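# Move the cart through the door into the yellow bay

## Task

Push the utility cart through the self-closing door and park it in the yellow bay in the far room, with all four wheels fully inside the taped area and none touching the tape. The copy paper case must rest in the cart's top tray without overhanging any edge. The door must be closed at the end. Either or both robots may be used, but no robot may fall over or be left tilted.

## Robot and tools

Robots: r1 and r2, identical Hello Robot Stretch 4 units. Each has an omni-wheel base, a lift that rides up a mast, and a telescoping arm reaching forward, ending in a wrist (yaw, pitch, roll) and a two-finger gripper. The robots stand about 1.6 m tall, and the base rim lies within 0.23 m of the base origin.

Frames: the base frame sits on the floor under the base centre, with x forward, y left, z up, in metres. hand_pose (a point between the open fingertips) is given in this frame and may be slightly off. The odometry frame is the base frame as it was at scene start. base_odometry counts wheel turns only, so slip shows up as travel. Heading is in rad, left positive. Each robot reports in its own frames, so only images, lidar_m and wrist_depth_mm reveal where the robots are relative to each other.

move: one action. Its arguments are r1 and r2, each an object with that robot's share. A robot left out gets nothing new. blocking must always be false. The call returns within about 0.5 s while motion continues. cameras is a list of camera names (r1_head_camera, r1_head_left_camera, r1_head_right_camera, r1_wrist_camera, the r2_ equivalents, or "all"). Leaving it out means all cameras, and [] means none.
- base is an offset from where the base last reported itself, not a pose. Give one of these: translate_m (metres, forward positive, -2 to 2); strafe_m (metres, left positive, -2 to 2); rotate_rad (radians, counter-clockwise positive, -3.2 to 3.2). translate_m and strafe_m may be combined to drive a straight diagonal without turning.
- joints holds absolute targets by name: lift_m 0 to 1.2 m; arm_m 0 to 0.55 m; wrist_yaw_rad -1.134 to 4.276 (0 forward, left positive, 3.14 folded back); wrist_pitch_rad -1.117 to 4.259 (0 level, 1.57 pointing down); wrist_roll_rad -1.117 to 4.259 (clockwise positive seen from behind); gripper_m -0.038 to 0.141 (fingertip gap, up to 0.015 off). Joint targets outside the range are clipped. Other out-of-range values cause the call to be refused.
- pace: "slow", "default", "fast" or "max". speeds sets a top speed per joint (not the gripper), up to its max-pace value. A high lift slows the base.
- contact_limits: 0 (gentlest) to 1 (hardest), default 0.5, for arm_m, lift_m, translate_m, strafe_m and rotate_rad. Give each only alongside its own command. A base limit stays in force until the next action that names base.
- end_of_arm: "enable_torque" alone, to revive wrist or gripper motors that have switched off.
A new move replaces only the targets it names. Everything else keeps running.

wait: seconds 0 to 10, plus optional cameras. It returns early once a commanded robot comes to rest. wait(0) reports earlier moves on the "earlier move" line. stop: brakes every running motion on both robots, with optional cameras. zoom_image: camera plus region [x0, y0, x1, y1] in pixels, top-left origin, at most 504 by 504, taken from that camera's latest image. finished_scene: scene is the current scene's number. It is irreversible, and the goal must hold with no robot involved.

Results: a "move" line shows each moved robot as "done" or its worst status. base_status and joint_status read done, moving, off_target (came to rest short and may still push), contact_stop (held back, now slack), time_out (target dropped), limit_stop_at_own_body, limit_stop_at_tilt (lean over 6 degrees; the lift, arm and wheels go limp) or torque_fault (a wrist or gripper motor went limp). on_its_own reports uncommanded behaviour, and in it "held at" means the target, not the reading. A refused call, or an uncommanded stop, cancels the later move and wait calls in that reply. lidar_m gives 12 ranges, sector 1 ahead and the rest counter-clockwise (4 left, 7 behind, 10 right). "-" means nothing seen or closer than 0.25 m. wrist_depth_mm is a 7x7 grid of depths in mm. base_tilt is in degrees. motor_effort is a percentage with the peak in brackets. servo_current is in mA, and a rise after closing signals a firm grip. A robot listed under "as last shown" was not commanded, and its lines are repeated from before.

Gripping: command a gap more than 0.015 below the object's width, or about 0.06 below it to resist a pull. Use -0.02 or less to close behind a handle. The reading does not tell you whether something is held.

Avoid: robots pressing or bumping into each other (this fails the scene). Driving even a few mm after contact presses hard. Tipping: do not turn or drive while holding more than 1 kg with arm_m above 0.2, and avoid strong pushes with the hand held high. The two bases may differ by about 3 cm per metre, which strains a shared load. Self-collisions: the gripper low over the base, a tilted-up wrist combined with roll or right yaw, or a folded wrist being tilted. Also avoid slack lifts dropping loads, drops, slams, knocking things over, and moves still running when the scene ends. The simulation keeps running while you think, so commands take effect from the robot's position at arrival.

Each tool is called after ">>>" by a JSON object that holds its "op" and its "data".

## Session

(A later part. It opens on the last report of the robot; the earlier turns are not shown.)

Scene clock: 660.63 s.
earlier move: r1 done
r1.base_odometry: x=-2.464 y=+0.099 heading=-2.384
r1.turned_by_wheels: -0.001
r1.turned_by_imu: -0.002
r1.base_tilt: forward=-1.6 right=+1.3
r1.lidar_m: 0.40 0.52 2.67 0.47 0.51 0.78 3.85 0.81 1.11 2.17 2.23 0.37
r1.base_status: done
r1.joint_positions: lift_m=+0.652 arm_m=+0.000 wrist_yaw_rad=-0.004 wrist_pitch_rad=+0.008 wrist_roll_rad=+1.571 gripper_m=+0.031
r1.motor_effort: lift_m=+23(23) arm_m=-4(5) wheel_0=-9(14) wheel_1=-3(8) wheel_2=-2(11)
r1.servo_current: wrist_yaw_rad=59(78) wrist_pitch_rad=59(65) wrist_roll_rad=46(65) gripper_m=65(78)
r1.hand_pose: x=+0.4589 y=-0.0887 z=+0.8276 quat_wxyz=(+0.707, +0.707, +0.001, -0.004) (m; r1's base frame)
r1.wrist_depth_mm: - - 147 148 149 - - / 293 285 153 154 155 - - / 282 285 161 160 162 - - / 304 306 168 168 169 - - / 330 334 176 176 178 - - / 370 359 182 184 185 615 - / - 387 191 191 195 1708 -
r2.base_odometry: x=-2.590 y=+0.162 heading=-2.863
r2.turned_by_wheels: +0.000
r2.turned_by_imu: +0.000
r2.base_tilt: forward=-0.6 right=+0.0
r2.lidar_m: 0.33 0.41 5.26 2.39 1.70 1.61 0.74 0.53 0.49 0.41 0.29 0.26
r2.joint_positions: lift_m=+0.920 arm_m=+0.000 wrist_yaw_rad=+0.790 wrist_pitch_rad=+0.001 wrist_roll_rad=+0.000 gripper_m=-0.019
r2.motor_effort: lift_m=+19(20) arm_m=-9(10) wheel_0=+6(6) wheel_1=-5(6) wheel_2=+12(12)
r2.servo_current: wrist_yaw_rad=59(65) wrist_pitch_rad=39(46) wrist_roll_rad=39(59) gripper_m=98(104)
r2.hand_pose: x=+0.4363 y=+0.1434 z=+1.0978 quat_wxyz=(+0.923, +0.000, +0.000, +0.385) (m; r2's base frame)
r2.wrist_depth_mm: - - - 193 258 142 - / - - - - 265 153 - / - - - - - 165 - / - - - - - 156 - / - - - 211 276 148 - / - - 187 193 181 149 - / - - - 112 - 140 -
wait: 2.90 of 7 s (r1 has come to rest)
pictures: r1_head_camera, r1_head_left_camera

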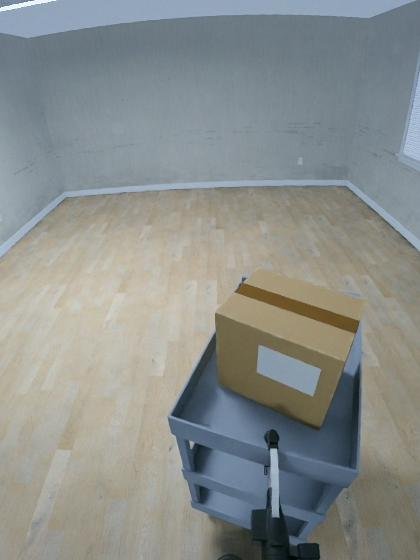

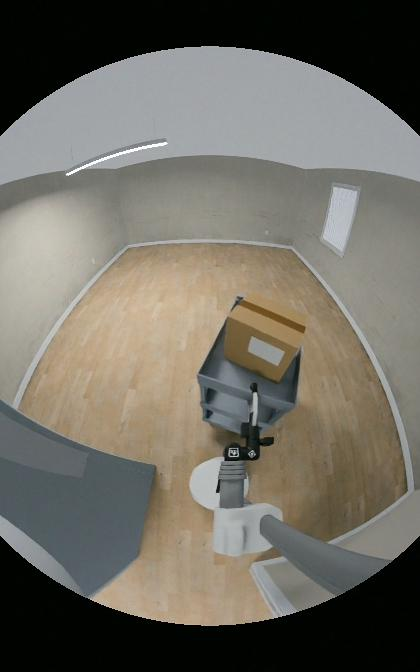

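>>> {"op": "move", "data": {"blocking": false, "r1": {"base":{"translate_m":-0.1,"strafe_m":-0.06},"pace":"slow"}, "cameras": []}}

>>> {"op": "wait", "data": {"seconds": 7, "cameras": ["r1_head_camera"]}}

Scene clock: 666.23 s.
move: r1 moving
r1.base_odometry: x=-2.460 y=+0.113 heading=-2.383
r1.turned_by_wheels: +0.000
r1.turned_by_imu: +0.000
r1.base_tilt: forward=-1.5 right=+1.3
r1.lidar_m: 0.41 0.49 2.69 0.48 0.54 0.81 3.83 0.80 1.10 2.14 2.23 0.41
r1.base_status: translate_m moving; strafe_m moving
r1.joint_positions: lift_m=+0.652 arm_m=+0.000 wrist_yaw_rad=-0.003 wrist_pitch_rad=+0.008 wrist_roll_rad=+1.571 gripper_m=+0.031
r1.measured_speeds: translate_m=-0.047 strafe_m=-0.029 rotate_rad=+0.001 lift_m=+0.000 arm_m=+0.000 wrist_yaw_rad=+0.002 wrist_pitch_rad=+0.000 wrist_roll_rad=+0.000
r1.motor_effort: lift_m=+23(23) arm_m=-4(4) wheel_0=+0(7) wheel_1=-6(9) wheel_2=+9(9)
r1.servo_current: wrist_yaw_rad=65(65) wrist_pitch_rad=52(59) wrist_roll_rad=39(59) gripper_m=65(72)
r1.hand_pose: x=+0.4591 y=-0.0882 z=+0.8276 quat_wxyz=(+0.707, +0.707, +0.002, -0.004) (m; r1's base frame)
r1.wrist_depth_mm: - - 145 146 148 - - / 281 276 151 153 153 - - / 281 285 160 159 160 - - / 304 306 167 167 169 - - / 334 334 175 176 178 - - / 375 362 183 184 185 634 - / - 177 195 191 196 1708 -
r2: as last shown
r2.lidar_m: 0.30 0.41 5.24 2.38 1.72 1.62 0.75 0.54 0.48 0.44 0.31 0.27
r2.motor_effort: lift_m=+20(20) arm_m=-9(10) wheel_0=+6(6) wheel_1=-5(5) wheel_2=+12(12)
r2.servo_current: wrist_yaw_rad=59(59) wrist_pitch_rad=39(46) wrist_roll_rad=52(59) gripper_m=98(98)
r2.wrist_depth_mm: - - - 192 260 142 - / - - - - 263 153 - / - - - - - 164 - / - - - - - 156 - / - - - 211 276 149 - / - - 186 193 181 148 - / - - - 112 - 139 -
pictures: none

Scene clock: 668.07 s.
earlier move: r1 done
r1.base_odometry: x=-2.432 y=+0.211 heading=-2.383
r1.turned_by_wheels: +0.001
r1.turned_by_imu: +0.001
r1.base_tilt: forward=-1.6 right=+1.2
r1.lidar_m: 0.41 0.50 0.53 0.54 0.60 0.90 3.71 0.70 0.97 2.08 2.20 0.40
r1.base_status: done
r1.joint_positions: lift_m=+0.652 arm_m=+0.000 wrist_yaw_rad=+0.007 wrist_pitch_rad=+0.008 wrist_roll_rad=+1.571 gripper_m=+0.031
r1.motor_effort: lift_m=+23(23) arm_m=-4(4) wheel_0=+7(10) wheel_1=-1(9) wheel_2=+6(12)
r1.servo_current: wrist_yaw_rad=65(72) wrist_pitch_rad=46(59) wrist_roll_rad=59(65) gripper_m=65(78)
r1.hand_pose: x=+0.4599 y=-0.0855 z=+0.8276 quat_wxyz=(+0.707, +0.707, +0.005, +0.000) (m; r1's base frame)
r1.wrist_depth_mm: - - 140 142 144 - - / 273 267 147 149 151 - - / 277 281 155 156 157 - - / 303 304 163 164 166 - - / 334 338 174 174 177 750 - / 382 368 183 185 184 615 - / - 175 194 193 198 480 -
r2.base_odometry: x=-2.590 y=+0.162 heading=-2.863
r2.turned_by_wheels: +0.000
r2.turned_by_imu: +0.000
r2.base_tilt: forward=-0.6 right=+0.0
r2.lidar_m: 0.32 0.39 5.24 2.39 1.71 1.60 0.75 0.53 0.49 0.40 0.29 0.29
r2.joint_positions: lift_m=+0.920 arm_m=+0.000 wrist_yaw_rad=+0.790 wrist_pitch_rad=+0.001 wrist_roll_rad=+0.000 gripper_m=-0.019
r2.motor_effort: lift_m=+20(20) arm_m=-9(10) wheel_0=+6(6) wheel_1=-5(6) wheel_2=+12(13)
r2.servo_current: wrist_yaw_rad=65(65) wrist_pitch_rad=33(46) wrist_roll_rad=46(59) gripper_m=98(111)
r2.hand_pose: x=+0.4363 y=+0.1434 z=+1.0978 quat_wxyz=(+0.923, +0.000, +0.000, +0.385) (m; r2's base frame)
r2.wrist_depth_mm: - - - 193 259 142 - / - - - - 264 153 - / - - - - - 165 - / - - - - - 156 - / - - - 211 276 148 - / - - 187 193 181 148 - / - - - 112 - 140 -
wait: 1.83 of 7 s (r1 has come to rest)
pictures: r1_head_camera

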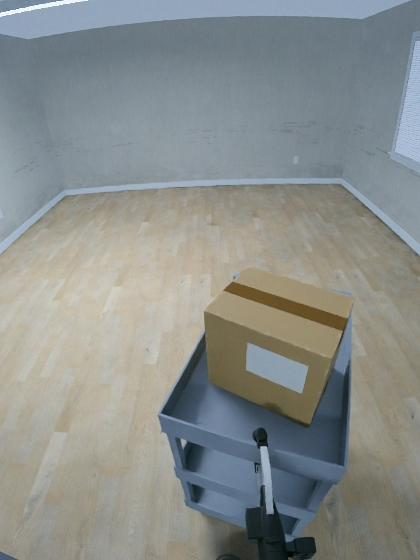

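>>> {"op": "move", "data": {"blocking": false, "r1": {"base":{"translate_m":0.55,"strafe_m":0.03},"pace":"slow"}, "cameras": []}}

>>> {"op": "wait", "data": {"seconds": 8, "cameras": ["r1_head_camera","r1_head_left_camera"]}}

Scene clock: 686.97 s.
move: r1 moving
r1.base_odometry: x=-2.441 y=+0.202 heading=-2.382
r1.turned_by_wheels: +0.001
r1.turned_by_imu: +0.000
r1.base_tilt: forward=-1.6 right=+1.3
r1.lidar_m: 0.40 0.50 0.56 0.53 0.58 0.89 3.78 0.69 1.00 2.10 2.18 0.37
r1.base_status: translate_m moving; strafe_m moving
r1.joint_positions: lift_m=+0.652 arm_m=+0.000 wrist_yaw_rad=+0.007 wrist_pitch_rad=+0.008 wrist_roll_rad=+1.571 gripper_m=+0.031
r1.measured_speeds: translate_m=+0.050 strafe_m=+0.003 rotate_rad=+0.002 lift_m=+0.000 arm_m=+0.000 wrist_yaw_rad=+0.000 wrist_pitch_rad=+0.000 wrist_roll_rad=+0.000
r1.motor_effort: lift_m=+23(23) arm_m=+4(4) wheel_0=+11(13) wheel_1=+5(7) wheel_2=-9(9)
r1.servo_current: wrist_yaw_rad=46(72) wrist_pitch_rad=52(52) wrist_roll_rad=59(59) gripper_m=72(72)
r1.hand_pose: x=+0.4598 y=-0.0855 z=+0.8276 quat_wxyz=(+0.707, +0.707, +0.005, +0.000) (m; r1's base frame)
r1.wrist_depth_mm: - 407 137 139 140 - - / 271 265 145 145 147 - - / 274 276 153 153 153 - - / 298 301 159 160 163 - - / 329 332 168 169 171 - - / 377 364 179 178 181 627 - / - 178 189 187 192 1661 -
r2: as last shown
r2.lidar_m: 0.31 0.39 5.24 2.40 1.67 1.60 0.74 0.54 0.48 0.41 0.29 0.28
r2.motor_effort: lift_m=+19(20) arm_m=-9(10) wheel_0=+5(6) wheel_1=-5(5) wheel_2=+12(13)
r2.servo_current: wrist_yaw_rad=52(59) wrist_pitch_rad=39(46) wrist_roll_rad=52(52) gripper_m=98(104)
r2.wrist_depth_mm: - - - 193 258 142 - / - - - - 264 153 - / - - - - - 164 - / - - - - - 156 - / - - - 211 277 148 - / - - 186 193 181 149 - / - - - 112 - 140 -
pictures: none

Scene clock: 693.27 s.
earlier move: r1 done
r1.base_odometry: x=-2.811 y=-0.189 heading=-2.383
r1.turned_by_wheels: -0.001
r1.turned_by_imu: -0.003
r1.base_tilt: forward=-1.6 right=+1.3
r1.lidar_m: 0.40 3.79 2.72 2.58 0.60 0.78 1.25 1.25 1.74 2.11 2.21 0.35
r1.base_status: done
r1.joint_positions: lift_m=+0.652 arm_m=+0.000 wrist_yaw_rad=-0.005 wrist_pitch_rad=+0.008 wrist_roll_rad=+1.571 gripper_m=+0.031
r1.motor_effort: lift_m=+23(23) arm_m=+4(4) wheel_0=+1(13) wheel_1=+4(8) wheel_2=-4(13)
r1.servo_current: wrist_yaw_rad=46(72) wrist_pitch_rad=52(59) wrist_roll_rad=46(72) gripper_m=59(78)
r1.hand_pose: x=+0.4588 y=-0.0889 z=+0.8276 quat_wxyz=(+0.707, +0.707, +0.001, -0.004) (m; r1's base frame)
r1.wrist_depth_mm: 239 225 110 111 112 - - / 237 240 119 119 120 - - / 266 268 126 131 129 - - / 304 304 141 139 141 - - / 353 355 152 153 154 661 - / - 404 171 170 176 535 508 / - - 187 185 182 1499 -
r2.base_odometry: x=-2.590 y=+0.162 heading=-2.863
r2.turned_by_wheels: +0.000
r2.turned_by_imu: +0.001
r2.base_tilt: forward=-0.6 right=+0.0
r2.lidar_m: 0.32 0.41 5.25 2.40 1.69 1.59 0.77 0.54 0.49 0.42 0.29 0.30
r2.joint_positions: lift_m=+0.920 arm_m=+0.000 wrist_yaw_rad=+0.790 wrist_pitch_rad=+0.001 wrist_roll_rad=+0.000 gripper_m=-0.019
r2.motor_effort: lift_m=+20(20) arm_m=-9(10) wheel_0=+6(6) wheel_1=-5(5) wheel_2=+12(13)
r2.servo_current: wrist_yaw_rad=52(65) wrist_pitch_rad=39(52) wrist_roll_rad=46(65) gripper_m=91(104)
r2.hand_pose: x=+0.4363 y=+0.1434 z=+1.0978 quat_wxyz=(+0.923, +0.000, +0.000, +0.385) (m; r2's base frame)
r2.wrist_depth_mm: - - - 192 259 142 - / - - - - 264 153 - / - - - - - 164 - / - - - - - 156 - / - - - 211 277 148 - / - - 186 193 181 148 - / - - - 112 - 140 -
wait: 6.30 of 8 s (r1 has come to rest)
pictures: r1_head_camera, r1_head_left_camera

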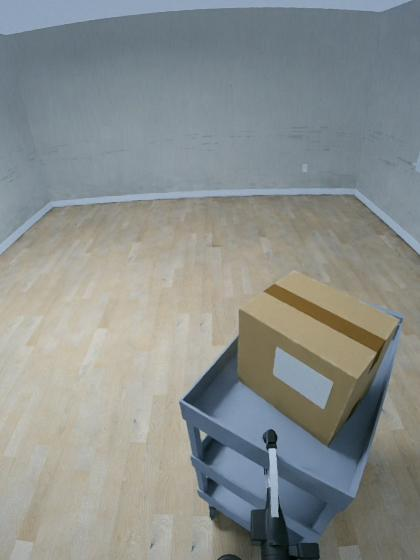

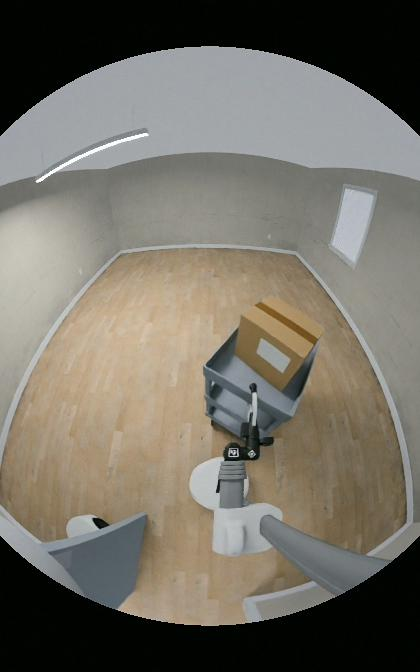

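>>> {"op": "move", "data": {"blocking": false, "r1": {"base":{"translate_m":-0.28,"strafe_m":0.23},"pace":"slow"}, "cameras": []}}

>>> {"op": "wait", "data": {"seconds": 8, "cameras": ["r1_head_camera","r1_head_left_camera"]}}

Scene clock: 698.90 s.
move: r1 moving
r1.base_odometry: x=-2.798 y=-0.188 heading=-2.383
r1.turned_by_wheels: +0.000
r1.turned_by_imu: -0.001
r1.base_tilt: forward=-1.6 right=+1.3
r1.lidar_m: 0.38 3.80 2.67 2.56 0.59 0.77 1.22 1.26 1.73 2.13 2.23 0.36
r1.base_status: translate_m moving; strafe_m moving
r1.joint_positions: lift_m=+0.652 arm_m=+0.000 wrist_yaw_rad=-0.005 wrist_pitch_rad=+0.008 wrist_roll_rad=+1.571 gripper_m=+0.031
r1.measured_speeds: translate_m=-0.038 strafe_m=+0.032 rotate_rad=-0.003 lift_m=+0.000 arm_m=+0.000 wrist_yaw_rad=+0.000 wrist_pitch_rad=+0.000 wrist_roll_rad=+0.000
r1.motor_effort: lift_m=+23(23) arm_m=-1(4) wheel_0=-12(12) wheel_1=+4(7) wheel_2=+6(6)
r1.servo_current: wrist_yaw_rad=59(65) wrist_pitch_rad=46(59) wrist_roll_rad=46(59) gripper_m=65(72)
r1.hand_pose: x=+0.4589 y=-0.0889 z=+0.8276 quat_wxyz=(+0.707, +0.707, +0.001, -0.004) (m; r1's base frame)
r1.wrist_depth_mm: 242 235 119 120 120 - - / 248 250 126 129 131 - - / 283 279 138 138 140 - - / 315 319 150 151 152 - - / 375 368 164 166 166 668 - / - 421 181 182 183 530 508 / - - 212 198 197 1464 -
r2: as last shown
r2.turned_by_imu: +0.000
r2.lidar_m: 0.34 0.40 5.23 2.39 1.70 1.62 0.78 0.51 0.49 0.42 0.28 0.25
r2.motor_effort: lift_m=+19(20) arm_m=-9(10) wheel_0=+6(6) wheel_1=-5(5) wheel_2=+12(12)
r2.servo_current: wrist_yaw_rad=46(65) wrist_pitch_rad=39(46) wrist_roll_rad=52(59) gripper_m=98(98)
r2.wrist_depth_mm: - - - 193 259 141 - / - - - - 263 153 - / - - - - - 164 - / - - - - - 156 - / - - - 211 276 148 - / - - 186 193 181 149 - / - - - 112 - 140 -
pictures: none

Scene clock: 703.23 s.
earlier move: r1 done
r1.base_odometry: x=-2.449 y=-0.163 heading=-2.382
r1.turned_by_wheels: +0.001
r1.turned_by_imu: +0.001
r1.base_tilt: forward=-1.6 right=+1.3
r1.lidar_m: 0.40 3.46 2.47 0.28 0.27 0.42 4.01 1.04 1.33 2.35 2.44 0.36
r1.base_status: done
r1.joint_positions: lift_m=+0.652 arm_m=+0.000 wrist_yaw_rad=+0.003 wrist_pitch_rad=+0.008 wrist_roll_rad=+1.571 gripper_m=+0.031
r1.motor_effort: lift_m=+23(23) arm_m=-4(4) wheel_0=-2(16) wheel_1=+2(7) wheel_2=+6(10)
r1.servo_current: wrist_yaw_rad=39(72) wrist_pitch_rad=52(59) wrist_roll_rad=33(72) gripper_m=65(78)
r1.hand_pose: x=+0.4595 y=-0.0867 z=+0.8276 quat_wxyz=(+0.707, +0.707, +0.004, -0.002) (m; r1's base frame)
r1.wrist_depth_mm: 229 230 118 118 119 - - / 252 252 125 128 129 - - / 285 285 138 139 140 - - / 327 329 152 153 154 715 - / 413 387 170 169 167 661 - / - - 188 193 186 549 512 / - 171 213 208 206 1499 -
r2.base_odometry: x=-2.590 y=+0.162 heading=-2.863
r2.turned_by_wheels: +0.000
r2.turned_by_imu: +0.001
r2.base_tilt: forward=-0.6 right=+0.1
r2.lidar_m: 0.32 0.38 5.24 2.40 1.72 1.59 0.76 0.53 0.48 0.42 0.31 0.26
r2.joint_positions: lift_m=+0.920 arm_m=+0.000 wrist_yaw_rad=+0.790 wrist_pitch_rad=+0.001 wrist_roll_rad=+0.000 gripper_m=-0.019
r2.motor_effort: lift_m=+19(20) arm_m=-9(10) wheel_0=+5(7) wheel_1=-5(6) wheel_2=+12(13)
r2.servo_current: wrist_yaw_rad=52(65) wrist_pitch_rad=39(46) wrist_roll_rad=52(59) gripper_m=98(104)
r2.hand_pose: x=+0.4363 y=+0.1434 z=+1.0978 quat_wxyz=(+0.923, +0.000, +0.000, +0.385) (m; r2's base frame)
r2.wrist_depth_mm: - - - 192 258 142 - / - - - - 264 153 - / - - - - - 165 - / - - - - - 156 - / - - - 211 276 148 - / - - 186 193 181 148 - / - - - 112 - 140 -
wait: 4.33 of 8 s (r1 has come to rest)
pictures: r1_head_camera, r1_head_left_camera

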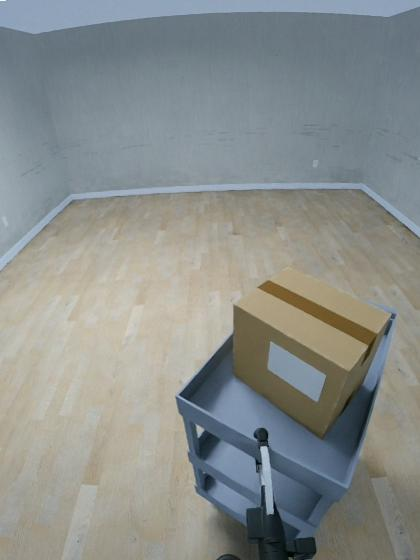

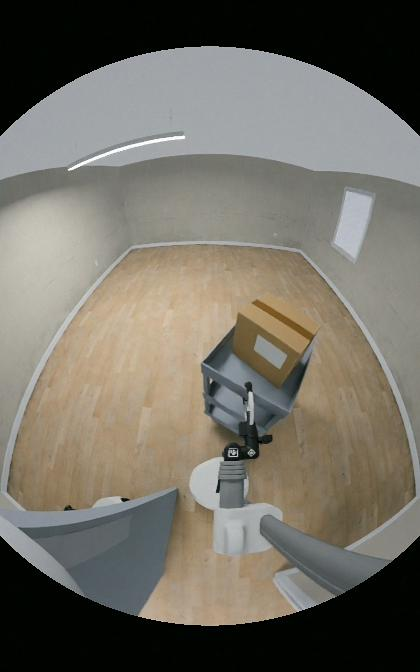

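>>> {"op": "move", "data": {"blocking": false, "r1": {"base":{"translate_m":-0.2,"strafe_m":-0.09},"pace":"slow"}, "cameras": []}}

>>> {"op": "wait", "data": {"seconds": 8, "cameras": ["r1_head_camera"]}}

Scene clock: 710.67 s.
move: r1 moving
r1.base_odometry: x=-2.444 y=-0.150 heading=-2.382
r1.turned_by_wheels: +0.000
r1.turned_by_imu: +0.000
r1.base_tilt: forward=-1.6 right=+1.3
r1.lidar_m: 0.39 3.45 2.47 0.28 0.30 0.48 3.99 1.06 1.32 2.35 2.46 0.36
r1.base_status: translate_m moving; strafe_m moving
r1.joint_positions: lift_m=+0.652 arm_m=+0.000 wrist_yaw_rad=+0.004 wrist_pitch_rad=+0.008 wrist_roll_rad=+1.571 gripper_m=+0.031
r1.measured_speeds: translate_m=-0.049 strafe_m=-0.022 rotate_rad=-0.001 lift_m=+0.000 arm_m=+0.000 wrist_yaw_rad=+0.000 wrist_pitch_rad=+0.000 wrist_roll_rad=+0.000
r1.motor_effort: lift_m=+23(23) arm_m=-4(4) wheel_0=-3(6) wheel_1=-6(8) wheel_2=+11(13)
r1.servo_current: wrist_yaw_rad=39(72) wrist_pitch_rad=52(59) wrist_roll_rad=46(78) gripper_m=65(72)
r1.hand_pose: x=+0.4596 y=-0.0864 z=+0.8276 quat_wxyz=(+0.707, +0.707, +0.004, -0.001) (m; r1's base frame)
r1.wrist_depth_mm: 235 234 120 120 121 - - / 252 253 127 130 131 - - / 283 286 140 141 142 - - / 324 327 153 155 153 723 - / 394 382 168 171 172 668 - / - 445 189 193 187 554 521 / - 172 219 209 206 1464 -
r2: as last shown
r2.turned_by_imu: +0.000
r2.base_tilt: forward=-0.6 right=+0.0
r2.lidar_m: 0.32 0.40 5.24 2.38 1.70 1.61 0.78 0.55 0.49 0.42 0.30 0.26
r2.motor_effort: lift_m=+19(20) arm_m=-9(10) wheel_0=+6(6) wheel_1=-5(5) wheel_2=+12(12)
r2.servo_current: wrist_yaw_rad=46(59) wrist_pitch_rad=39(39) wrist_roll_rad=59(59) gripper_m=98(104)
r2.wrist_depth_mm: - - - 193 258 142 - / - - - - 265 153 - / - - - - - 164 - / - - - - - 156 - / - - - 211 276 148 - / - - 186 192 181 148 - / - - - 112 - 140 -
pictures: none

Scene clock: 713.57 s.
earlier move: r1 done
r1.base_odometry: x=-2.366 y=+0.040 heading=-2.382
r1.turned_by_wheels: +0.000
r1.turned_by_imu: +0.001
r1.base_tilt: forward=-1.6 right=+1.3
r1.lidar_m: 0.39 0.47 0.39 0.35 0.41 0.60 3.78 0.84 1.08 2.27 2.35 0.40
r1.base_status: done
r1.joint_positions: lift_m=+0.652 arm_m=+0.000 wrist_yaw_rad=+0.005 wrist_pitch_rad=+0.008 wrist_roll_rad=+1.571 gripper_m=+0.031
r1.motor_effort: lift_m=+23(23) arm_m=-4(4) wheel_0=+2(6) wheel_1=-1(8) wheel_2=+5(13)
r1.servo_current: wrist_yaw_rad=59(78) wrist_pitch_rad=52(59) wrist_roll_rad=46(78) gripper_m=52(78)
r1.hand_pose: x=+0.4598 y=-0.0859 z=+0.8276 quat_wxyz=(+0.707, +0.707, +0.005, -0.001) (m; r1's base frame)
r1.wrist_depth_mm: - - 167 167 170 1756 - / 379 364 171 173 172 - - / 296 297 175 176 178 - - / 314 317 182 182 182 - - / 336 338 188 187 - - - / 366 357 191 194 193 668 - / 1863 176 200 198 198 1708 -
r2.base_odometry: x=-2.590 y=+0.162 heading=-2.863
r2.turned_by_wheels: +0.000
r2.turned_by_imu: +0.000
r2.base_tilt: forward=-0.6 right=+0.0
r2.lidar_m: 0.33 0.36 5.25 2.41 1.69 1.61 0.76 0.54 0.50 0.40 0.30 0.29
r2.joint_positions: lift_m=+0.920 arm_m=+0.000 wrist_yaw_rad=+0.790 wrist_pitch_rad=+0.001 wrist_roll_rad=+0.000 gripper_m=-0.019
r2.motor_effort: lift_m=+19(20) arm_m=-9(10) wheel_0=+6(6) wheel_1=-5(6) wheel_2=+12(12)
r2.servo_current: wrist_yaw_rad=46(65) wrist_pitch_rad=46(46) wrist_roll_rad=46(59) gripper_m=98(104)
r2.hand_pose: x=+0.4363 y=+0.1434 z=+1.0978 quat_wxyz=(+0.923, +0.000, +0.000, +0.385) (m; r2's base frame)
r2.wrist_depth_mm: - - - 192 260 142 - / - - - - 263 153 - / - - - - - 164 - / - - - - - 156 - / - - - 211 - 148 - / - - 186 192 181 149 - / - - - 112 - 140 -
wait: 2.90 of 8 s (r1 has come to rest)
pictures: r1_head_camera

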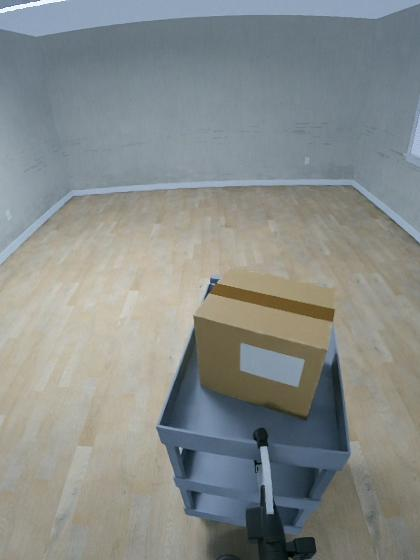

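>>> {"op": "move", "data": {"blocking": false, "r1": {"base":{"translate_m":-0.15,"strafe_m":-0.04},"pace":"slow"}, "cameras": []}}

>>> {"op": "wait", "data": {"seconds": 8, "cameras": ["r1_head_camera","r1_head_left_camera"]}}

Scene clock: 720.00 s.
move: r1 moving
r1.base_odometry: x=-2.360 y=+0.051 heading=-2.381
r1.turned_by_wheels: +0.000
r1.turned_by_imu: +0.000
r1.base_tilt: forward=-1.5 right=+1.3
r1.lidar_m: 0.40 0.48 0.36 0.35 0.39 0.62 3.75 0.81 1.06 2.27 2.37 0.42
r1.base_status: translate_m moving; strafe_m moving
r1.joint_positions: lift_m=+0.652 arm_m=+0.000 wrist_yaw_rad=+0.005 wrist_pitch_rad=+0.008 wrist_roll_rad=+1.571 gripper_m=+0.031
r1.measured_speeds: translate_m=-0.049 strafe_m=-0.013 rotate_rad=-0.001 lift_m=+0.000 arm_m=+0.000 wrist_yaw_rad=+0.000 wrist_pitch_rad=+0.000 wrist_roll_rad=+0.000
r1.motor_effort: lift_m=+23(23) arm_m=-4(4) wheel_0=-1(3) wheel_1=-6(6) wheel_2=+10(12)
r1.servo_current: wrist_yaw_rad=39(78) wrist_pitch_rad=52(59) wrist_roll_rad=52(65) gripper_m=65(72)
r1.hand_pose: x=+0.4598 y=-0.0859 z=+0.8276 quat_wxyz=(+0.707, +0.707, +0.005, -0.001) (m; r1's base frame)
r1.wrist_depth_mm: - - 169 169 172 1756 418 / - 402 173 175 176 - - / 297 300 178 179 180 - - / 314 317 183 183 184 - - / 334 340 189 188 189 - - / 362 355 191 195 193 - - / 392 176 199 198 199 169 -
r2: as last shown
r2.lidar_m: 0.32 0.40 5.25 2.39 1.69 1.59 0.76 0.51 0.47 0.42 0.31 0.29
r2.motor_effort: lift_m=+19(20) arm_m=-10(10) wheel_0=+6(6) wheel_1=-5(5) wheel_2=+12(13)
r2.servo_current: wrist_yaw_rad=39(52) wrist_pitch_rad=39(46) wrist_roll_rad=52(59) gripper_m=98(98)
r2.wrist_depth_mm: - - - 193 258 142 - / - - - - 263 153 - / - - - - - 164 - / - - - - - 156 - / - - - 211 - 148 - / - - 187 193 181 148 - / - - - 112 - 140 -
pictures: none

Scene clock: 722.30 s.
earlier move: r1 done
r1.base_odometry: x=-2.285 y=+0.172 heading=-2.382
r1.turned_by_wheels: -0.001
r1.turned_by_imu: -0.001
r1.base_tilt: forward=-1.6 right=+1.3
r1.lidar_m: 0.38 0.39 0.44 0.41 0.45 0.71 3.60 0.68 0.85 2.24 2.33 0.44
r1.base_status: done
r1.joint_positions: lift_m=+0.652 arm_m=+0.000 wrist_yaw_rad=+0.003 wrist_pitch_rad=+0.008 wrist_roll_rad=+1.571 gripper_m=+0.031
r1.motor_effort: lift_m=+23(23) arm_m=-4(4) wheel_0=-5(8) wheel_1=-5(7) wheel_2=+4(12)
r1.servo_current: wrist_yaw_rad=46(78) wrist_pitch_rad=52(59) wrist_roll_rad=33(72) gripper_m=65(72)
r1.hand_pose: x=+0.4595 y=-0.0867 z=+0.8276 quat_wxyz=(+0.707, +0.707, +0.004, -0.002) (m; r1's base frame)
r1.wrist_depth_mm: - - 224 224 251 255 1042 / - - 218 220 - 1661 442 / - - 214 214 - 1921 - / 332 334 210 210 211 - - / 334 336 206 205 - - - / 340 340 199 202 198 - - / 342 340 197 198 196 137 -
r2.base_odometry: x=-2.590 y=+0.162 heading=-2.863
r2.turned_by_wheels: +0.000
r2.turned_by_imu: +0.000
r2.base_tilt: forward=-0.6 right=+0.0
r2.lidar_m: 0.32 0.38 5.24 2.41 1.68 1.58 0.76 0.53 0.48 0.41 0.27 0.29
r2.joint_positions: lift_m=+0.920 arm_m=+0.000 wrist_yaw_rad=+0.790 wrist_pitch_rad=+0.001 wrist_roll_rad=+0.000 gripper_m=-0.019
r2.motor_effort: lift_m=+20(20) arm_m=-9(10) wheel_0=+6(6) wheel_1=-5(5) wheel_2=+12(13)
r2.servo_current: wrist_yaw_rad=46(65) wrist_pitch_rad=39(46) wrist_roll_rad=39(65) gripper_m=104(104)
r2.hand_pose: x=+0.4363 y=+0.1434 z=+1.0978 quat_wxyz=(+0.923, +0.000, +0.000, +0.385) (m; r2's base frame)
r2.wrist_depth_mm: - - - 191 260 142 - / - - - - 264 153 - / - - - - - 164 - / - - - - - 156 - / - - - 211 277 148 - / - - 186 193 181 148 - / - - - 112 - 140 -
wait: 2.30 of 8 s (r1 has come to rest)
pictures: r1_head_camera, r1_head_left_camera

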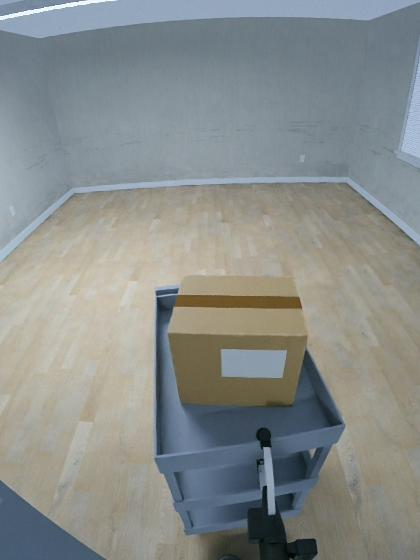

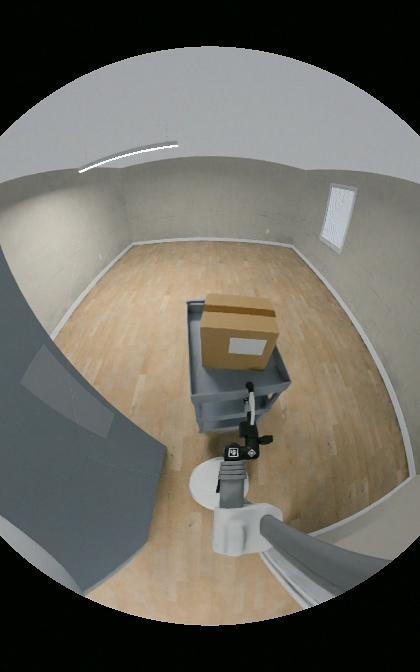

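>>> {"op": "move", "data": {"blocking": false, "r1": {"base":{"translate_m":-0.2,"strafe_m":0.02},"pace":"slow"}, "cameras": []}}

>>> {"op": "wait", "data": {"seconds": 8, "cameras": ["r1_head_camera"]}}

Scene clock: 731.50 s.
move: r1 moving
r1.base_odometry: x=-2.275 y=+0.180 heading=-2.382
r1.turned_by_wheels: +0.000
r1.turned_by_imu: -0.001
r1.base_tilt: forward=-1.6 right=+1.3
r1.lidar_m: 0.38 0.39 0.44 0.40 0.46 0.73 3.60 0.66 0.84 2.23 2.30 0.45
r1.base_status: translate_m moving; strafe_m moving
r1.joint_positions: lift_m=+0.652 arm_m=+0.000 wrist_yaw_rad=+0.003 wrist_pitch_rad=+0.008 wrist_roll_rad=+1.571 gripper_m=+0.031
r1.measured_speeds: translate_m=-0.048 strafe_m=+0.005 rotate_rad=+0.002 lift_m=+0.000 arm_m=+0.000 wrist_yaw_rad=+0.000 wrist_pitch_rad=+0.000 wrist_roll_rad=+0.000
r1.motor_effort: lift_m=+23(23) arm_m=-4(4) wheel_0=-10(11) wheel_1=-5(7) wheel_2=+9(11)
r1.servo_current: wrist_yaw_rad=52(59) wrist_pitch_rad=52(59) wrist_roll_rad=52(59) gripper_m=59(72)
r1.hand_pose: x=+0.4595 y=-0.0867 z=+0.8276 quat_wxyz=(+0.707, +0.707, +0.004, -0.002) (m; r1's base frame)
r1.wrist_depth_mm: - - - 227 253 256 1060 / - - 220 221 - 1661 439 / - - 216 214 - 1921 - / 332 334 211 210 213 - - / 336 338 206 206 208 - - / 338 342 200 202 198 - - / 342 340 198 198 197 138 -
r2: as last shown
r2.lidar_m: 0.32 0.40 5.26 2.37 1.71 1.61 0.73 0.54 0.50 0.41 0.31 0.29
r2.motor_effort: lift_m=+20(20) arm_m=-9(9) wheel_0=+6(6) wheel_1=-5(5) wheel_2=+12(12)
r2.servo_current: wrist_yaw_rad=52(52) wrist_pitch_rad=39(46) wrist_roll_rad=39(65) gripper_m=98(104)
r2.wrist_depth_mm: - - - 193 259 142 - / - - - - 264 153 - / - - - - - 164 - / - - - - - 156 - / - - - 211 274 148 - / - - 186 193 181 149 - / - - - 112 - 140 -
pictures: none

Scene clock: 734.30 s.
earlier move: r1 done
r1.base_odometry: x=-2.127 y=+0.295 heading=-2.383
r1.turned_by_wheels: +0.000
r1.turned_by_imu: -0.001
r1.base_tilt: forward=-1.6 right=+1.3
r1.lidar_m: 0.35 0.33 0.42 0.41 0.46 0.79 3.41 0.53 0.56 1.51 2.36 0.45
r1.base_status: done
r1.joint_positions: lift_m=+0.652 arm_m=+0.000 wrist_yaw_rad=-0.001 wrist_pitch_rad=+0.008 wrist_roll_rad=+1.571 gripper_m=+0.031
r1.motor_effort: lift_m=+23(23) arm_m=-4(4) wheel_0=-6(14) wheel_1=-3(8) wheel_2=+2(11)
r1.servo_current: wrist_yaw_rad=65(65) wrist_pitch_rad=52(59) wrist_roll_rad=52(72) gripper_m=65(72)
r1.hand_pose: x=+0.4593 y=-0.0876 z=+0.8276 quat_wxyz=(+0.707, +0.707, +0.002, -0.003) (m; r1's base frame)
r1.wrist_depth_mm: - - - 274 283 286 286 / - - - 255 - 1464 394 / - - 245 240 - 1808 436 / - - 231 227 - 1921 - / 343 343 218 213 - - - / 334 336 200 202 199 - - / 327 325 194 195 191 139 -
r2.base_odometry: x=-2.590 y=+0.162 heading=-2.863
r2.turned_by_wheels: +0.000
r2.turned_by_imu: +0.000
r2.base_tilt: forward=-0.7 right=+0.0
r2.lidar_m: 0.32 0.39 5.23 2.42 1.71 1.60 0.76 0.53 0.49 0.43 0.30 0.30
r2.joint_positions: lift_m=+0.920 arm_m=+0.000 wrist_yaw_rad=+0.790 wrist_pitch_rad=+0.001 wrist_roll_rad=+0.000 gripper_m=-0.019
r2.motor_effort: lift_m=+19(20) arm_m=-9(10) wheel_0=+6(6) wheel_1=-5(6) wheel_2=+12(12)
r2.servo_current: wrist_yaw_rad=39(65) wrist_pitch_rad=39(46) wrist_roll_rad=39(65) gripper_m=98(104)
r2.hand_pose: x=+0.4363 y=+0.1434 z=+1.0978 quat_wxyz=(+0.923, +0.000, +0.000, +0.385) (m; r2's base frame)
r2.wrist_depth_mm: - - - 192 259 142 - / - - - - 265 153 - / - - - - - 164 - / - - - - - 156 - / - - - 211 277 148 - / - - 186 193 181 148 - / - - - 112 - 140 -
wait: 2.80 of 8 s (r1 has come to rest)
pictures: r1_head_camera

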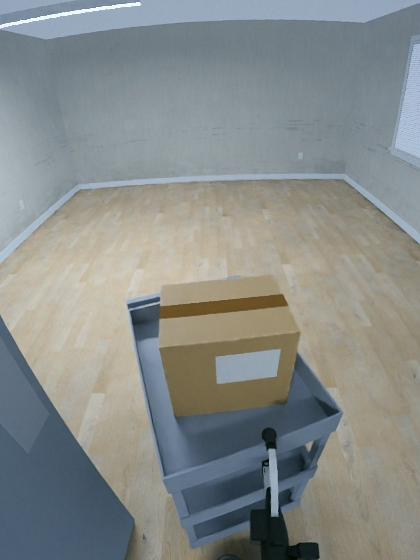

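>>> {"op": "move", "data": {"blocking": false, "r1": {"base":{"translate_m":-0.2,"strafe_m":0.06},"pace":"slow"}, "cameras": []}}

>>> {"op": "wait", "data": {"seconds": 8, "cameras": ["r1_head_camera"]}}

Scene clock: 739.60 s.
move: r1 moving
r1.base_odometry: x=-2.115 y=+0.301 heading=-2.383
r1.turned_by_wheels: +0.000
r1.turned_by_imu: -0.001
r1.base_tilt: forward=-1.6 right=+1.3
r1.lidar_m: 0.35 0.34 0.44 0.41 0.43 0.79 3.39 0.52 0.56 1.50 2.34 0.46
r1.base_status: translate_m moving; strafe_m moving
r1.joint_positions: lift_m=+0.652 arm_m=+0.000 wrist_yaw_rad=-0.001 wrist_pitch_rad=+0.008 wrist_roll_rad=+1.571 gripper_m=+0.031
r1.measured_speeds: translate_m=-0.049 strafe_m=+0.015 rotate_rad=+0.001 lift_m=+0.000 arm_m=+0.000 wrist_yaw_rad=+0.000 wrist_pitch_rad=+0.000 wrist_roll_rad=+0.000
r1.motor_effort: lift_m=+23(23) arm_m=-4(4) wheel_0=-11(12) wheel_1=-5(6) wheel_2=+7(8)
r1.servo_current: wrist_yaw_rad=52(65) wrist_pitch_rad=52(59) wrist_roll_rad=52(59) gripper_m=65(72)
r1.hand_pose: x=+0.4593 y=-0.0876 z=+0.8276 quat_wxyz=(+0.707, +0.707, +0.002, -0.003) (m; r1's base frame)
r1.wrist_depth_mm: - - - 273 282 285 286 / - - - 255 298 1576 1160 / - - 245 239 - 1808 439 / - - 230 227 - 1983 - / 343 343 217 213 219 - - / 334 336 200 203 198 - - / 329 327 196 195 190 140 -
r2: as last shown
r2.base_tilt: forward=-0.6 right=+0.0
r2.lidar_m: 0.32 0.40 5.25 2.41 1.71 1.61 0.77 0.53 0.49 0.38 0.31 0.27
r2.motor_effort: lift_m=+19(20) arm_m=-9(10) wheel_0=+6(6) wheel_1=-5(5) wheel_2=+12(13)
r2.servo_current: wrist_yaw_rad=52(65) wrist_pitch_rad=39(39) wrist_roll_rad=46(59) gripper_m=98(104)
r2.wrist_depth_mm: - - - 193 259 142 - / - - - - 264 153 - / - - - - - 164 - / - - - - - 156 - / - - - 211 276 148 - / - - 186 193 180 149 - / - - - 112 - 140 -
pictures: none

Scene clock: 742.43 s.
earlier move: r1 done
r1.base_odometry: x=-1.940 y=+0.389 heading=-2.383
r1.turned_by_wheels: +0.000
r1.turned_by_imu: -0.001
r1.base_tilt: forward=-1.6 right=+1.2
r1.lidar_m: 0.34 0.34 0.36 0.37 0.40 3.27 3.19 3.28 0.48 0.79 2.40 0.48
r1.base_status: done
r1.joint_positions: lift_m=+0.652 arm_m=+0.000 wrist_yaw_rad=-0.001 wrist_pitch_rad=+0.008 wrist_roll_rad=+1.571 gripper_m=+0.031
r1.motor_effort: lift_m=+23(23) arm_m=-4(4) wheel_0=-7(12) wheel_1=-4(7) wheel_2=+0(8)
r1.servo_current: wrist_yaw_rad=52(72) wrist_pitch_rad=46(59) wrist_roll_rad=59(65) gripper_m=72(78)
r1.hand_pose: x=+0.4593 y=-0.0876 z=+0.8276 quat_wxyz=(+0.707, +0.707, +0.002, -0.003) (m; r1's base frame)
r1.wrist_depth_mm: - - - 279 - 1336 1060 / - - - 260 - 1430 389 / - - 248 243 - 1661 433 / - - 233 228 - 1983 - / 343 347 343 214 - - - / 334 334 200 203 198 - - / 325 324 193 193 190 140 -
r2.base_odometry: x=-2.590 y=+0.162 heading=-2.863
r2.turned_by_wheels: +0.000
r2.turned_by_imu: +0.000
r2.base_tilt: forward=-0.6 right=+0.0
r2.lidar_m: 0.32 0.41 5.25 2.41 1.70 1.61 0.77 0.52 0.47 0.41 0.30 0.27
r2.joint_positions: lift_m=+0.920 arm_m=+0.000 wrist_yaw_rad=+0.790 wrist_pitch_rad=+0.001 wrist_roll_rad=+0.000 gripper_m=-0.019
r2.motor_effort: lift_m=+19(20) arm_m=-10(10) wheel_0=+6(6) wheel_1=-5(6) wheel_2=+12(13)
r2.servo_current: wrist_yaw_rad=59(65) wrist_pitch_rad=39(46) wrist_roll_rad=59(59) gripper_m=98(104)
r2.hand_pose: x=+0.4363 y=+0.1434 z=+1.0978 quat_wxyz=(+0.923, +0.000, +0.000, +0.385) (m; r2's base frame)
r2.wrist_depth_mm: - - - 192 259 142 - / - - - - 264 153 - / - - - - - 164 - / - - - - - 156 - / - - - 211 276 148 - / - - 186 193 181 148 - / - - - 112 - 140 -
wait: 2.83 of 8 s (r1 has come to rest)
pictures: r1_head_camera

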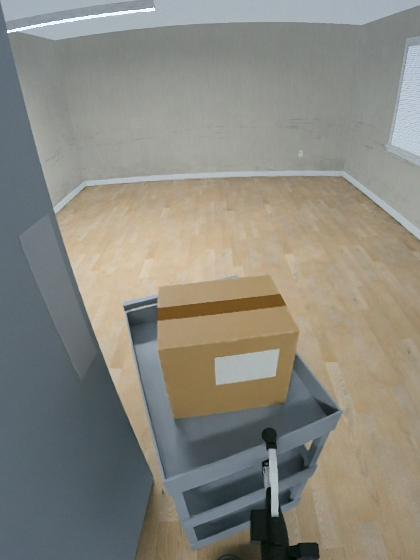

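>>> {"op": "move", "data": {"blocking": false, "r1": {"base":{"translate_m":-0.3,"strafe_m":-0.1},"pace":"slow"}, "cameras": []}}

>>> {"op": "wait", "data": {"seconds": 8, "cameras": ["r1_head_camera","r1_head_left_camera"]}}

Scene clock: 750.67 s.
move: r1 moving
r1.base_odometry: x=-1.934 y=+0.401 heading=-2.384
r1.turned_by_wheels: +0.000
r1.turned_by_imu: -0.001
r1.base_tilt: forward=-1.6 right=+1.3
r1.lidar_m: 0.36 0.34 0.38 0.39 0.41 3.29 3.18 3.23 0.45 0.78 2.42 0.44
r1.base_status: translate_m moving; strafe_m moving
r1.joint_positions: lift_m=+0.652 arm_m=+0.000 wrist_yaw_rad=-0.001 wrist_pitch_rad=+0.008 wrist_roll_rad=+1.571 gripper_m=+0.031
r1.measured_speeds: translate_m=-0.049 strafe_m=-0.016 rotate_rad=-0.001 lift_m=+0.000 arm_m=+0.000 wrist_yaw_rad=+0.000 wrist_pitch_rad=+0.000 wrist_roll_rad=+0.000
r1.motor_effort: lift_m=+23(23) arm_m=-4(4) wheel_0=-6(10) wheel_1=-5(8) wheel_2=+7(8)
r1.servo_current: wrist_yaw_rad=39(59) wrist_pitch_rad=46(52) wrist_roll_rad=46(52) gripper_m=65(78)
r1.hand_pose: x=+0.4593 y=-0.0876 z=+0.8276 quat_wxyz=(+0.707, +0.707, +0.002, -0.003) (m; r1's base frame)
r1.wrist_depth_mm: - - - 276 283 286 287 / - - - 256 - 1430 394 / - - 245 241 - 1708 436 / - - 231 227 - 1921 - / 342 345 218 213 220 - - / 332 336 200 203 198 - - / 327 327 195 194 190 141 -
r2: as last shown
r2.lidar_m: 0.30 0.39 5.22 2.36 1.68 1.60 0.79 0.53 0.49 0.41 0.30 0.28
r2.motor_effort: lift_m=+19(20) arm_m=-9(10) wheel_0=+6(6) wheel_1=-5(5) wheel_2=+12(13)
r2.servo_current: wrist_yaw_rad=46(65) wrist_pitch_rad=33(46) wrist_roll_rad=52(52) gripper_m=98(104)
r2.wrist_depth_mm: - - - 192 258 142 - / - - - - 264 153 - / - - - - - 164 - / - - - - - 156 - / - - - 211 278 149 - / - - 186 193 181 148 - / - - - 112 - 140 -
pictures: none

Scene clock: 754.57 s.
earlier move: r1 done
r1.base_odometry: x=-1.792 y=+0.668 heading=-2.383
r1.turned_by_wheels: +0.001
r1.turned_by_imu: +0.002
r1.base_tilt: forward=-1.6 right=+1.2
r1.lidar_m: 0.35 0.34 0.50 0.50 2.55 2.98 2.86 2.98 2.41 0.29 0.35 0.47
r1.base_status: done
r1.joint_positions: lift_m=+0.652 arm_m=+0.000 wrist_yaw_rad=+0.011 wrist_pitch_rad=+0.008 wrist_roll_rad=+1.571 gripper_m=+0.031
r1.motor_effort: lift_m=+23(23) arm_m=+1(4) wheel_0=+1(10) wheel_1=-2(9) wheel_2=+4(15)
r1.servo_current: wrist_yaw_rad=72(85) wrist_pitch_rad=52(59) wrist_roll_rad=59(65) gripper_m=72(78)
r1.hand_pose: x=+0.4602 y=-0.0842 z=+0.8276 quat_wxyz=(+0.707, +0.707, +0.007, +0.001) (m; r1's base frame)
r1.wrist_depth_mm: - - - 283 - 1336 1025 / - - - 263 293 1464 384 / - - 251 245 - 1661 445 / - - 235 229 - 1983 - / 345 345 343 216 - - - / 334 336 201 204 200 - - / 327 324 190 195 191 140 -
r2.base_odometry: x=-2.590 y=+0.162 heading=-2.863
r2.turned_by_wheels: +0.000
r2.turned_by_imu: +0.001
r2.base_tilt: forward=-0.5 right=+0.0
r2.lidar_m: 0.33 0.40 5.24 2.42 1.73 1.62 0.75 0.51 0.49 0.42 0.30 0.30
r2.joint_positions: lift_m=+0.920 arm_m=+0.000 wrist_yaw_rad=+0.790 wrist_pitch_rad=+0.001 wrist_roll_rad=+0.000 gripper_m=-0.019
r2.motor_effort: lift_m=+20(20) arm_m=-9(10) wheel_0=+6(6) wheel_1=-5(6) wheel_2=+12(13)
r2.servo_current: wrist_yaw_rad=39(65) wrist_pitch_rad=39(46) wrist_roll_rad=52(65) gripper_m=98(104)
r2.hand_pose: x=+0.4363 y=+0.1434 z=+1.0978 quat_wxyz=(+0.923, +0.000, +0.000, +0.385) (m; r2's base frame)
r2.wrist_depth_mm: - - - 192 258 142 - / - - - 196 264 153 - / - - - - 270 164 - / - - - - - 156 - / - - - - 276 148 - / - - 186 192 181 148 - / - - - 112 - 132 -
wait: 3.90 of 8 s (r1 has come to rest)
pictures: r1_head_camera, r1_head_left_camera

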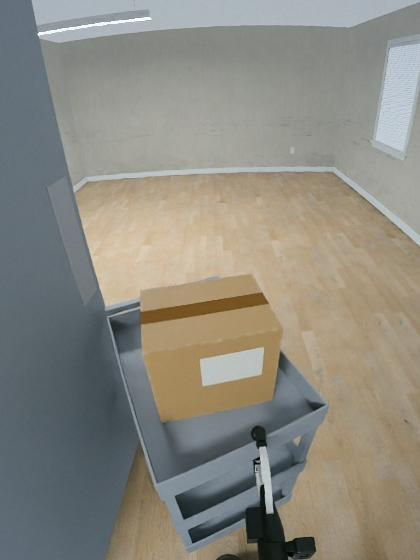

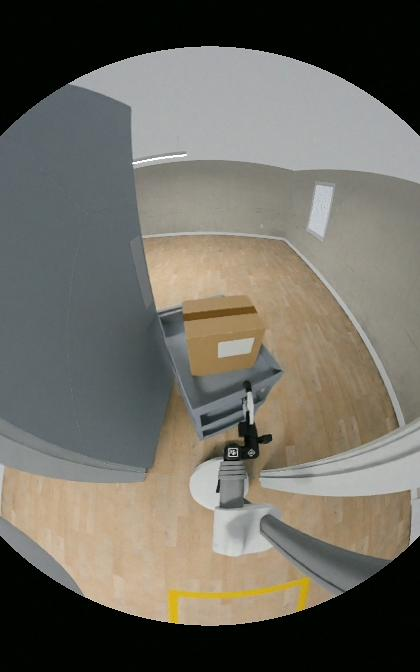

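>>> {"op": "move", "data": {"blocking": false, "r1": {"base":{"translate_m":-0.25,"strafe_m":-0.07},"pace":"slow"}, "cameras": []}}

>>> {"op": "wait", "data": {"seconds": 8, "cameras": ["r1_head_camera","r1_head_left_camera"]}}

Scene clock: 763.47 s.
move: r1 moving
r1.base_odometry: x=-1.785 y=+0.679 heading=-2.383
r1.turned_by_wheels: +0.000
r1.turned_by_imu: +0.000
r1.base_tilt: forward=-1.6 right=+1.2
r1.lidar_m: 0.34 0.34 0.51 0.51 2.55 2.96 2.85 2.95 2.38 0.29 0.32 0.48
r1.base_status: translate_m moving; strafe_m moving
r1.joint_positions: lift_m=+0.652 arm_m=+0.000 wrist_yaw_rad=+0.011 wrist_pitch_rad=+0.008 wrist_roll_rad=+1.571 gripper_m=+0.031
r1.measured_speeds: translate_m=-0.049 strafe_m=-0.013 rotate_rad=-0.003 lift_m=+0.000 arm_m=+0.000 wrist_yaw_rad=+0.000 wrist_pitch_rad=+0.000 wrist_roll_rad=+0.000
r1.motor_effort: lift_m=+23(23) arm_m=-4(4) wheel_0=+1(3) wheel_1=-3(7) wheel_2=+11(12)
r1.servo_current: wrist_yaw_rad=59(85) wrist_pitch_rad=52(59) wrist_roll_rad=46(59) gripper_m=65(72)
r1.hand_pose: x=+0.4602 y=-0.0842 z=+0.8276 quat_wxyz=(+0.707, +0.707, +0.007, +0.001) (m; r1's base frame)
r1.wrist_depth_mm: - - - 282 - 1336 1042 / - - - 263 - 1430 384 / - - 250 244 - 1661 449 / - - 234 229 - 1983 - / 343 347 343 216 - - - / 336 336 202 204 199 - - / 327 325 195 195 191 140 -
r2: as last shown
r2.turned_by_imu: +0.000
r2.base_tilt: forward=-0.7 right=+0.0
r2.lidar_m: 0.32 0.38 5.26 2.39 1.72 1.61 0.75 0.51 0.49 0.42 0.32 0.27
r2.motor_effort: lift_m=+19(20) arm_m=-9(10) wheel_0=+6(6) wheel_1=-5(5) wheel_2=+12(12)
r2.servo_current: wrist_yaw_rad=59(65) wrist_pitch_rad=33(46) wrist_roll_rad=46(52) gripper_m=91(98)
r2.wrist_depth_mm: - - - 191 258 142 - / - - - 196 264 153 - / - - - - 268 163 - / - - - - - 156 - / - - - - 277 148 - / - - 187 193 181 148 - / - - - 112 - 132 -
pictures: none

Scene clock: 766.80 s.
earlier move: r1 done
r1.base_odometry: x=-1.658 y=+0.891 heading=-2.384
r1.turned_by_wheels: -0.001
r1.turned_by_imu: -0.001
r1.base_tilt: forward=-1.5 right=+1.3
r1.lidar_m: 0.33 0.33 0.63 0.69 2.63 2.71 2.59 2.71 2.27 0.88 0.30 0.34
r1.base_status: done
r1.joint_positions: lift_m=+0.652 arm_m=+0.000 wrist_yaw_rad=+0.003 wrist_pitch_rad=+0.008 wrist_roll_rad=+1.571 gripper_m=+0.031
r1.motor_effort: lift_m=+23(23) arm_m=-4(4) wheel_0=-6(8) wheel_1=-4(8) wheel_2=+2(12)
r1.servo_current: wrist_yaw_rad=39(85) wrist_pitch_rad=52(59) wrist_roll_rad=39(65) gripper_m=65(72)
r1.hand_pose: x=+0.4595 y=-0.0867 z=+0.8276 quat_wxyz=(+0.707, +0.707, +0.004, -0.002) (m; r1's base frame)
r1.wrist_depth_mm: - - - 282 - 1366 1042 / - - - 262 - 1430 387 / - - 250 244 - 1661 449 / - - 233 229 - 1983 - / 345 345 343 215 - - - / 336 336 201 204 198 - - / 327 325 193 195 190 140 -
r2.base_odometry: x=-2.590 y=+0.162 heading=-2.863
r2.turned_by_wheels: +0.000
r2.turned_by_imu: +0.000
r2.base_tilt: forward=-0.6 right=+0.0
r2.lidar_m: 0.32 0.40 5.23 2.40 1.71 1.58 0.75 0.53 0.49 0.40 0.30 0.28
r2.joint_positions: lift_m=+0.920 arm_m=+0.000 wrist_yaw_rad=+0.790 wrist_pitch_rad=+0.001 wrist_roll_rad=+0.000 gripper_m=-0.019
r2.motor_effort: lift_m=+20(20) arm_m=-9(10) wheel_0=+6(6) wheel_1=-5(6) wheel_2=+12(13)
r2.servo_current: wrist_yaw_rad=33(65) wrist_pitch_rad=39(46) wrist_roll_rad=59(65) gripper_m=104(104)
r2.hand_pose: x=+0.4363 y=+0.1434 z=+1.0978 quat_wxyz=(+0.923, +0.000, +0.000, +0.385) (m; r2's base frame)
r2.wrist_depth_mm: - - - 192 258 142 - / - - - 196 264 153 - / - - - - 270 164 - / - - - - - 156 - / - - - - 277 148 - / - - 186 192 181 148 - / - - - 112 - 132 -
wait: 3.33 of 8 s (r1 has come to rest)
pictures: r1_head_camera, r1_head_left_camera

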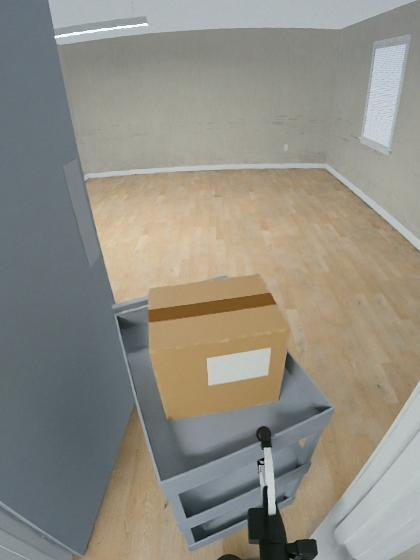

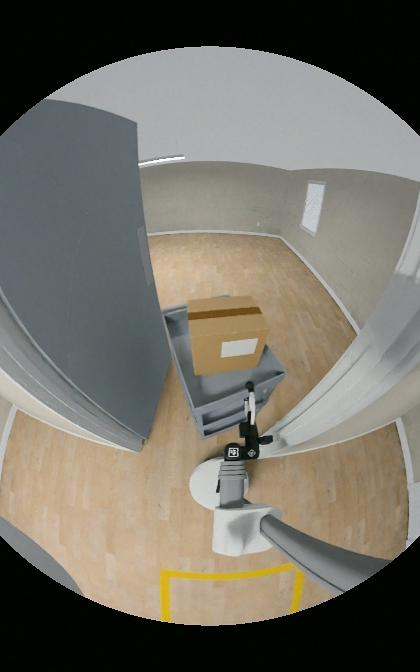

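>>> {"op": "move", "data": {"blocking": false, "r1": {"base":{"translate_m":-0.25,"strafe_m":0.03},"pace":"slow"}, "cameras": []}}

>>> {"op": "wait", "data": {"seconds": 8, "cameras": ["r1_head_camera","r1_head_left_camera"]}}

Scene clock: 772.73 s.
move: r1 moving
r1.base_odometry: x=-1.648 y=+0.898 heading=-2.384
r1.turned_by_wheels: +0.000
r1.turned_by_imu: -0.001
r1.base_tilt: forward=-1.5 right=+1.3
r1.lidar_m: 0.35 0.35 0.63 0.72 2.63 2.69 2.59 2.71 2.26 0.91 0.32 0.33
r1.base_status: translate_m moving; strafe_m moving
r1.joint_positions: lift_m=+0.652 arm_m=+0.000 wrist_yaw_rad=+0.003 wrist_pitch_rad=+0.008 wrist_roll_rad=+1.571 gripper_m=+0.031
r1.measured_speeds: translate_m=-0.049 strafe_m=+0.006 rotate_rad=-0.001 lift_m=+0.000 arm_m=+0.000 wrist_yaw_rad=+0.000 wrist_pitch_rad=+0.000 wrist_roll_rad=+0.000
r1.motor_effort: lift_m=+23(23) arm_m=-4(4) wheel_0=-7(11) wheel_1=-5(8) wheel_2=+8(9)
r1.servo_current: wrist_yaw_rad=52(72) wrist_pitch_rad=52(59) wrist_roll_rad=52(65) gripper_m=65(72)
r1.hand_pose: x=+0.4595 y=-0.0867 z=+0.8276 quat_wxyz=(+0.707, +0.707, +0.004, -0.002) (m; r1's base frame)
r1.wrist_depth_mm: - - - 277 - 1336 1042 / - - - 258 - 1464 392 / - - 247 242 - 1661 433 / - - 232 228 - 1983 - / 342 345 343 215 831 - - / 336 336 200 203 197 - - / 327 325 196 194 191 140 -
r2: as last shown
r2.lidar_m: 0.31 0.39 5.26 2.38 1.71 1.60 0.76 0.53 0.49 0.40 0.31 0.28
r2.motor_effort: lift_m=+19(20) arm_m=-9(10) wheel_0=+6(6) wheel_1=-5(5) wheel_2=+12(12)
r2.servo_current: wrist_yaw_rad=46(59) wrist_pitch_rad=39(46) wrist_roll_rad=46(52) gripper_m=91(98)
r2.wrist_depth_mm: - - - 191 258 142 - / - - - 196 264 153 - / - - - - 270 164 - / - - - - - 156 - / - - - - 276 148 - / - - 186 193 181 148 - / - - - 112 - 132 -
pictures: none

Scene clock: 776.03 s.
earlier move: r1 done
r1.base_odometry: x=-1.456 y=+1.041 heading=-2.384
r1.turned_by_wheels: +0.000
r1.turned_by_imu: -0.095
r1.base_tilt: forward=-1.5 right=+1.3
r1.lidar_m: 0.34 0.32 0.70 1.22 2.50 2.56 2.35 2.41 2.39 2.23 0.71 0.49
r1.base_status: done
r1.joint_positions: lift_m=+0.652 arm_m=+0.000 wrist_yaw_rad=+0.003 wrist_pitch_rad=+0.007 wrist_roll_rad=+1.571 gripper_m=+0.031
r1.motor_effort: lift_m=+22(23) arm_m=-4(11) wheel_0=-4(21) wheel_1=-2(18) wheel_2=+5(19)
r1.servo_current: wrist_yaw_rad=65(78) wrist_pitch_rad=59(59) wrist_roll_rad=39(72) gripper_m=65(72)
r1.hand_pose: x=+0.4595 y=-0.0867 z=+0.8278 quat_wxyz=(+0.707, +0.707, +0.003, -0.002) (m; r1's base frame)
r1.wrist_depth_mm: - - - 330 340 1336 - / - - - 287 310 315 319 / - - - 260 - 1661 436 / - - 247 239 - 1983 - / 355 353 349 221 - - - / 338 340 202 205 198 - - / 327 320 190 194 189 138 -
r2.base_odometry: x=-2.590 y=+0.162 heading=-2.863
r2.turned_by_wheels: +0.000
r2.turned_by_imu: +0.000
r2.base_tilt: forward=-0.7 right=+0.1
r2.lidar_m: 0.30 0.41 5.24 2.39 1.70 1.61 0.76 0.54 0.49 0.41 0.30 0.30
r2.joint_positions: lift_m=+0.920 arm_m=+0.000 wrist_yaw_rad=+0.790 wrist_pitch_rad=+0.001 wrist_roll_rad=+0.000 gripper_m=-0.019
r2.motor_effort: lift_m=+20(20) arm_m=-10(10) wheel_0=+6(6) wheel_1=-5(6) wheel_2=+12(12)
r2.servo_current: wrist_yaw_rad=52(65) wrist_pitch_rad=39(52) wrist_roll_rad=59(65) gripper_m=98(111)
r2.hand_pose: x=+0.4363 y=+0.1434 z=+1.0978 quat_wxyz=(+0.923, +0.000, +0.000, +0.385) (m; r2's base frame)
r2.wrist_depth_mm: - - - 192 258 142 - / - - - 196 264 153 - / - - - - 268 163 - / - - - - - 156 - / - - - - 276 148 - / - - 186 193 181 148 - / - - - 112 - 132 -
wait: 3.30 of 8 s (r1 has come to rest)
pictures: r1_head_camera, r1_head_left_camera

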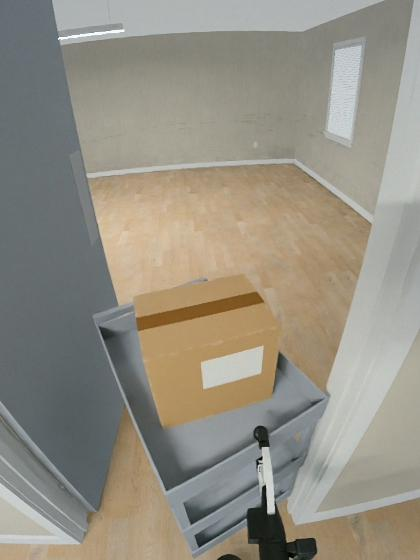

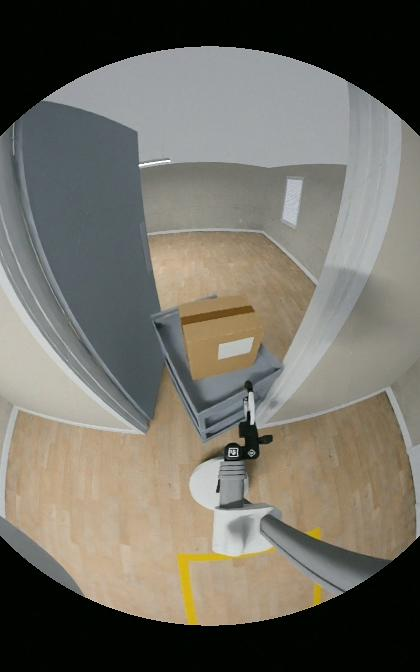

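>>> {"op": "zoom_image", "data": {"camera": "r1_head_camera", "region": [60, 250, 420, 560]}}

>>> {"op": "zoom_image", "data": {"camera": "r1_head_left_camera", "region": [100, 260, 340, 560]}}

Scaled by 1.400 from the camera's 420x560 image, which has a finer 600x800 frame.

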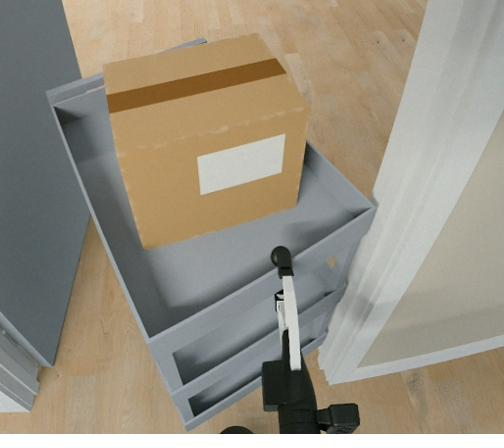

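Scaled by 1.680 from the camera's 420x672 image, which has a finer 600x960 frame.

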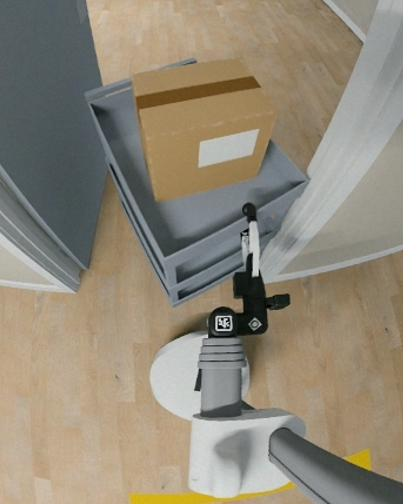

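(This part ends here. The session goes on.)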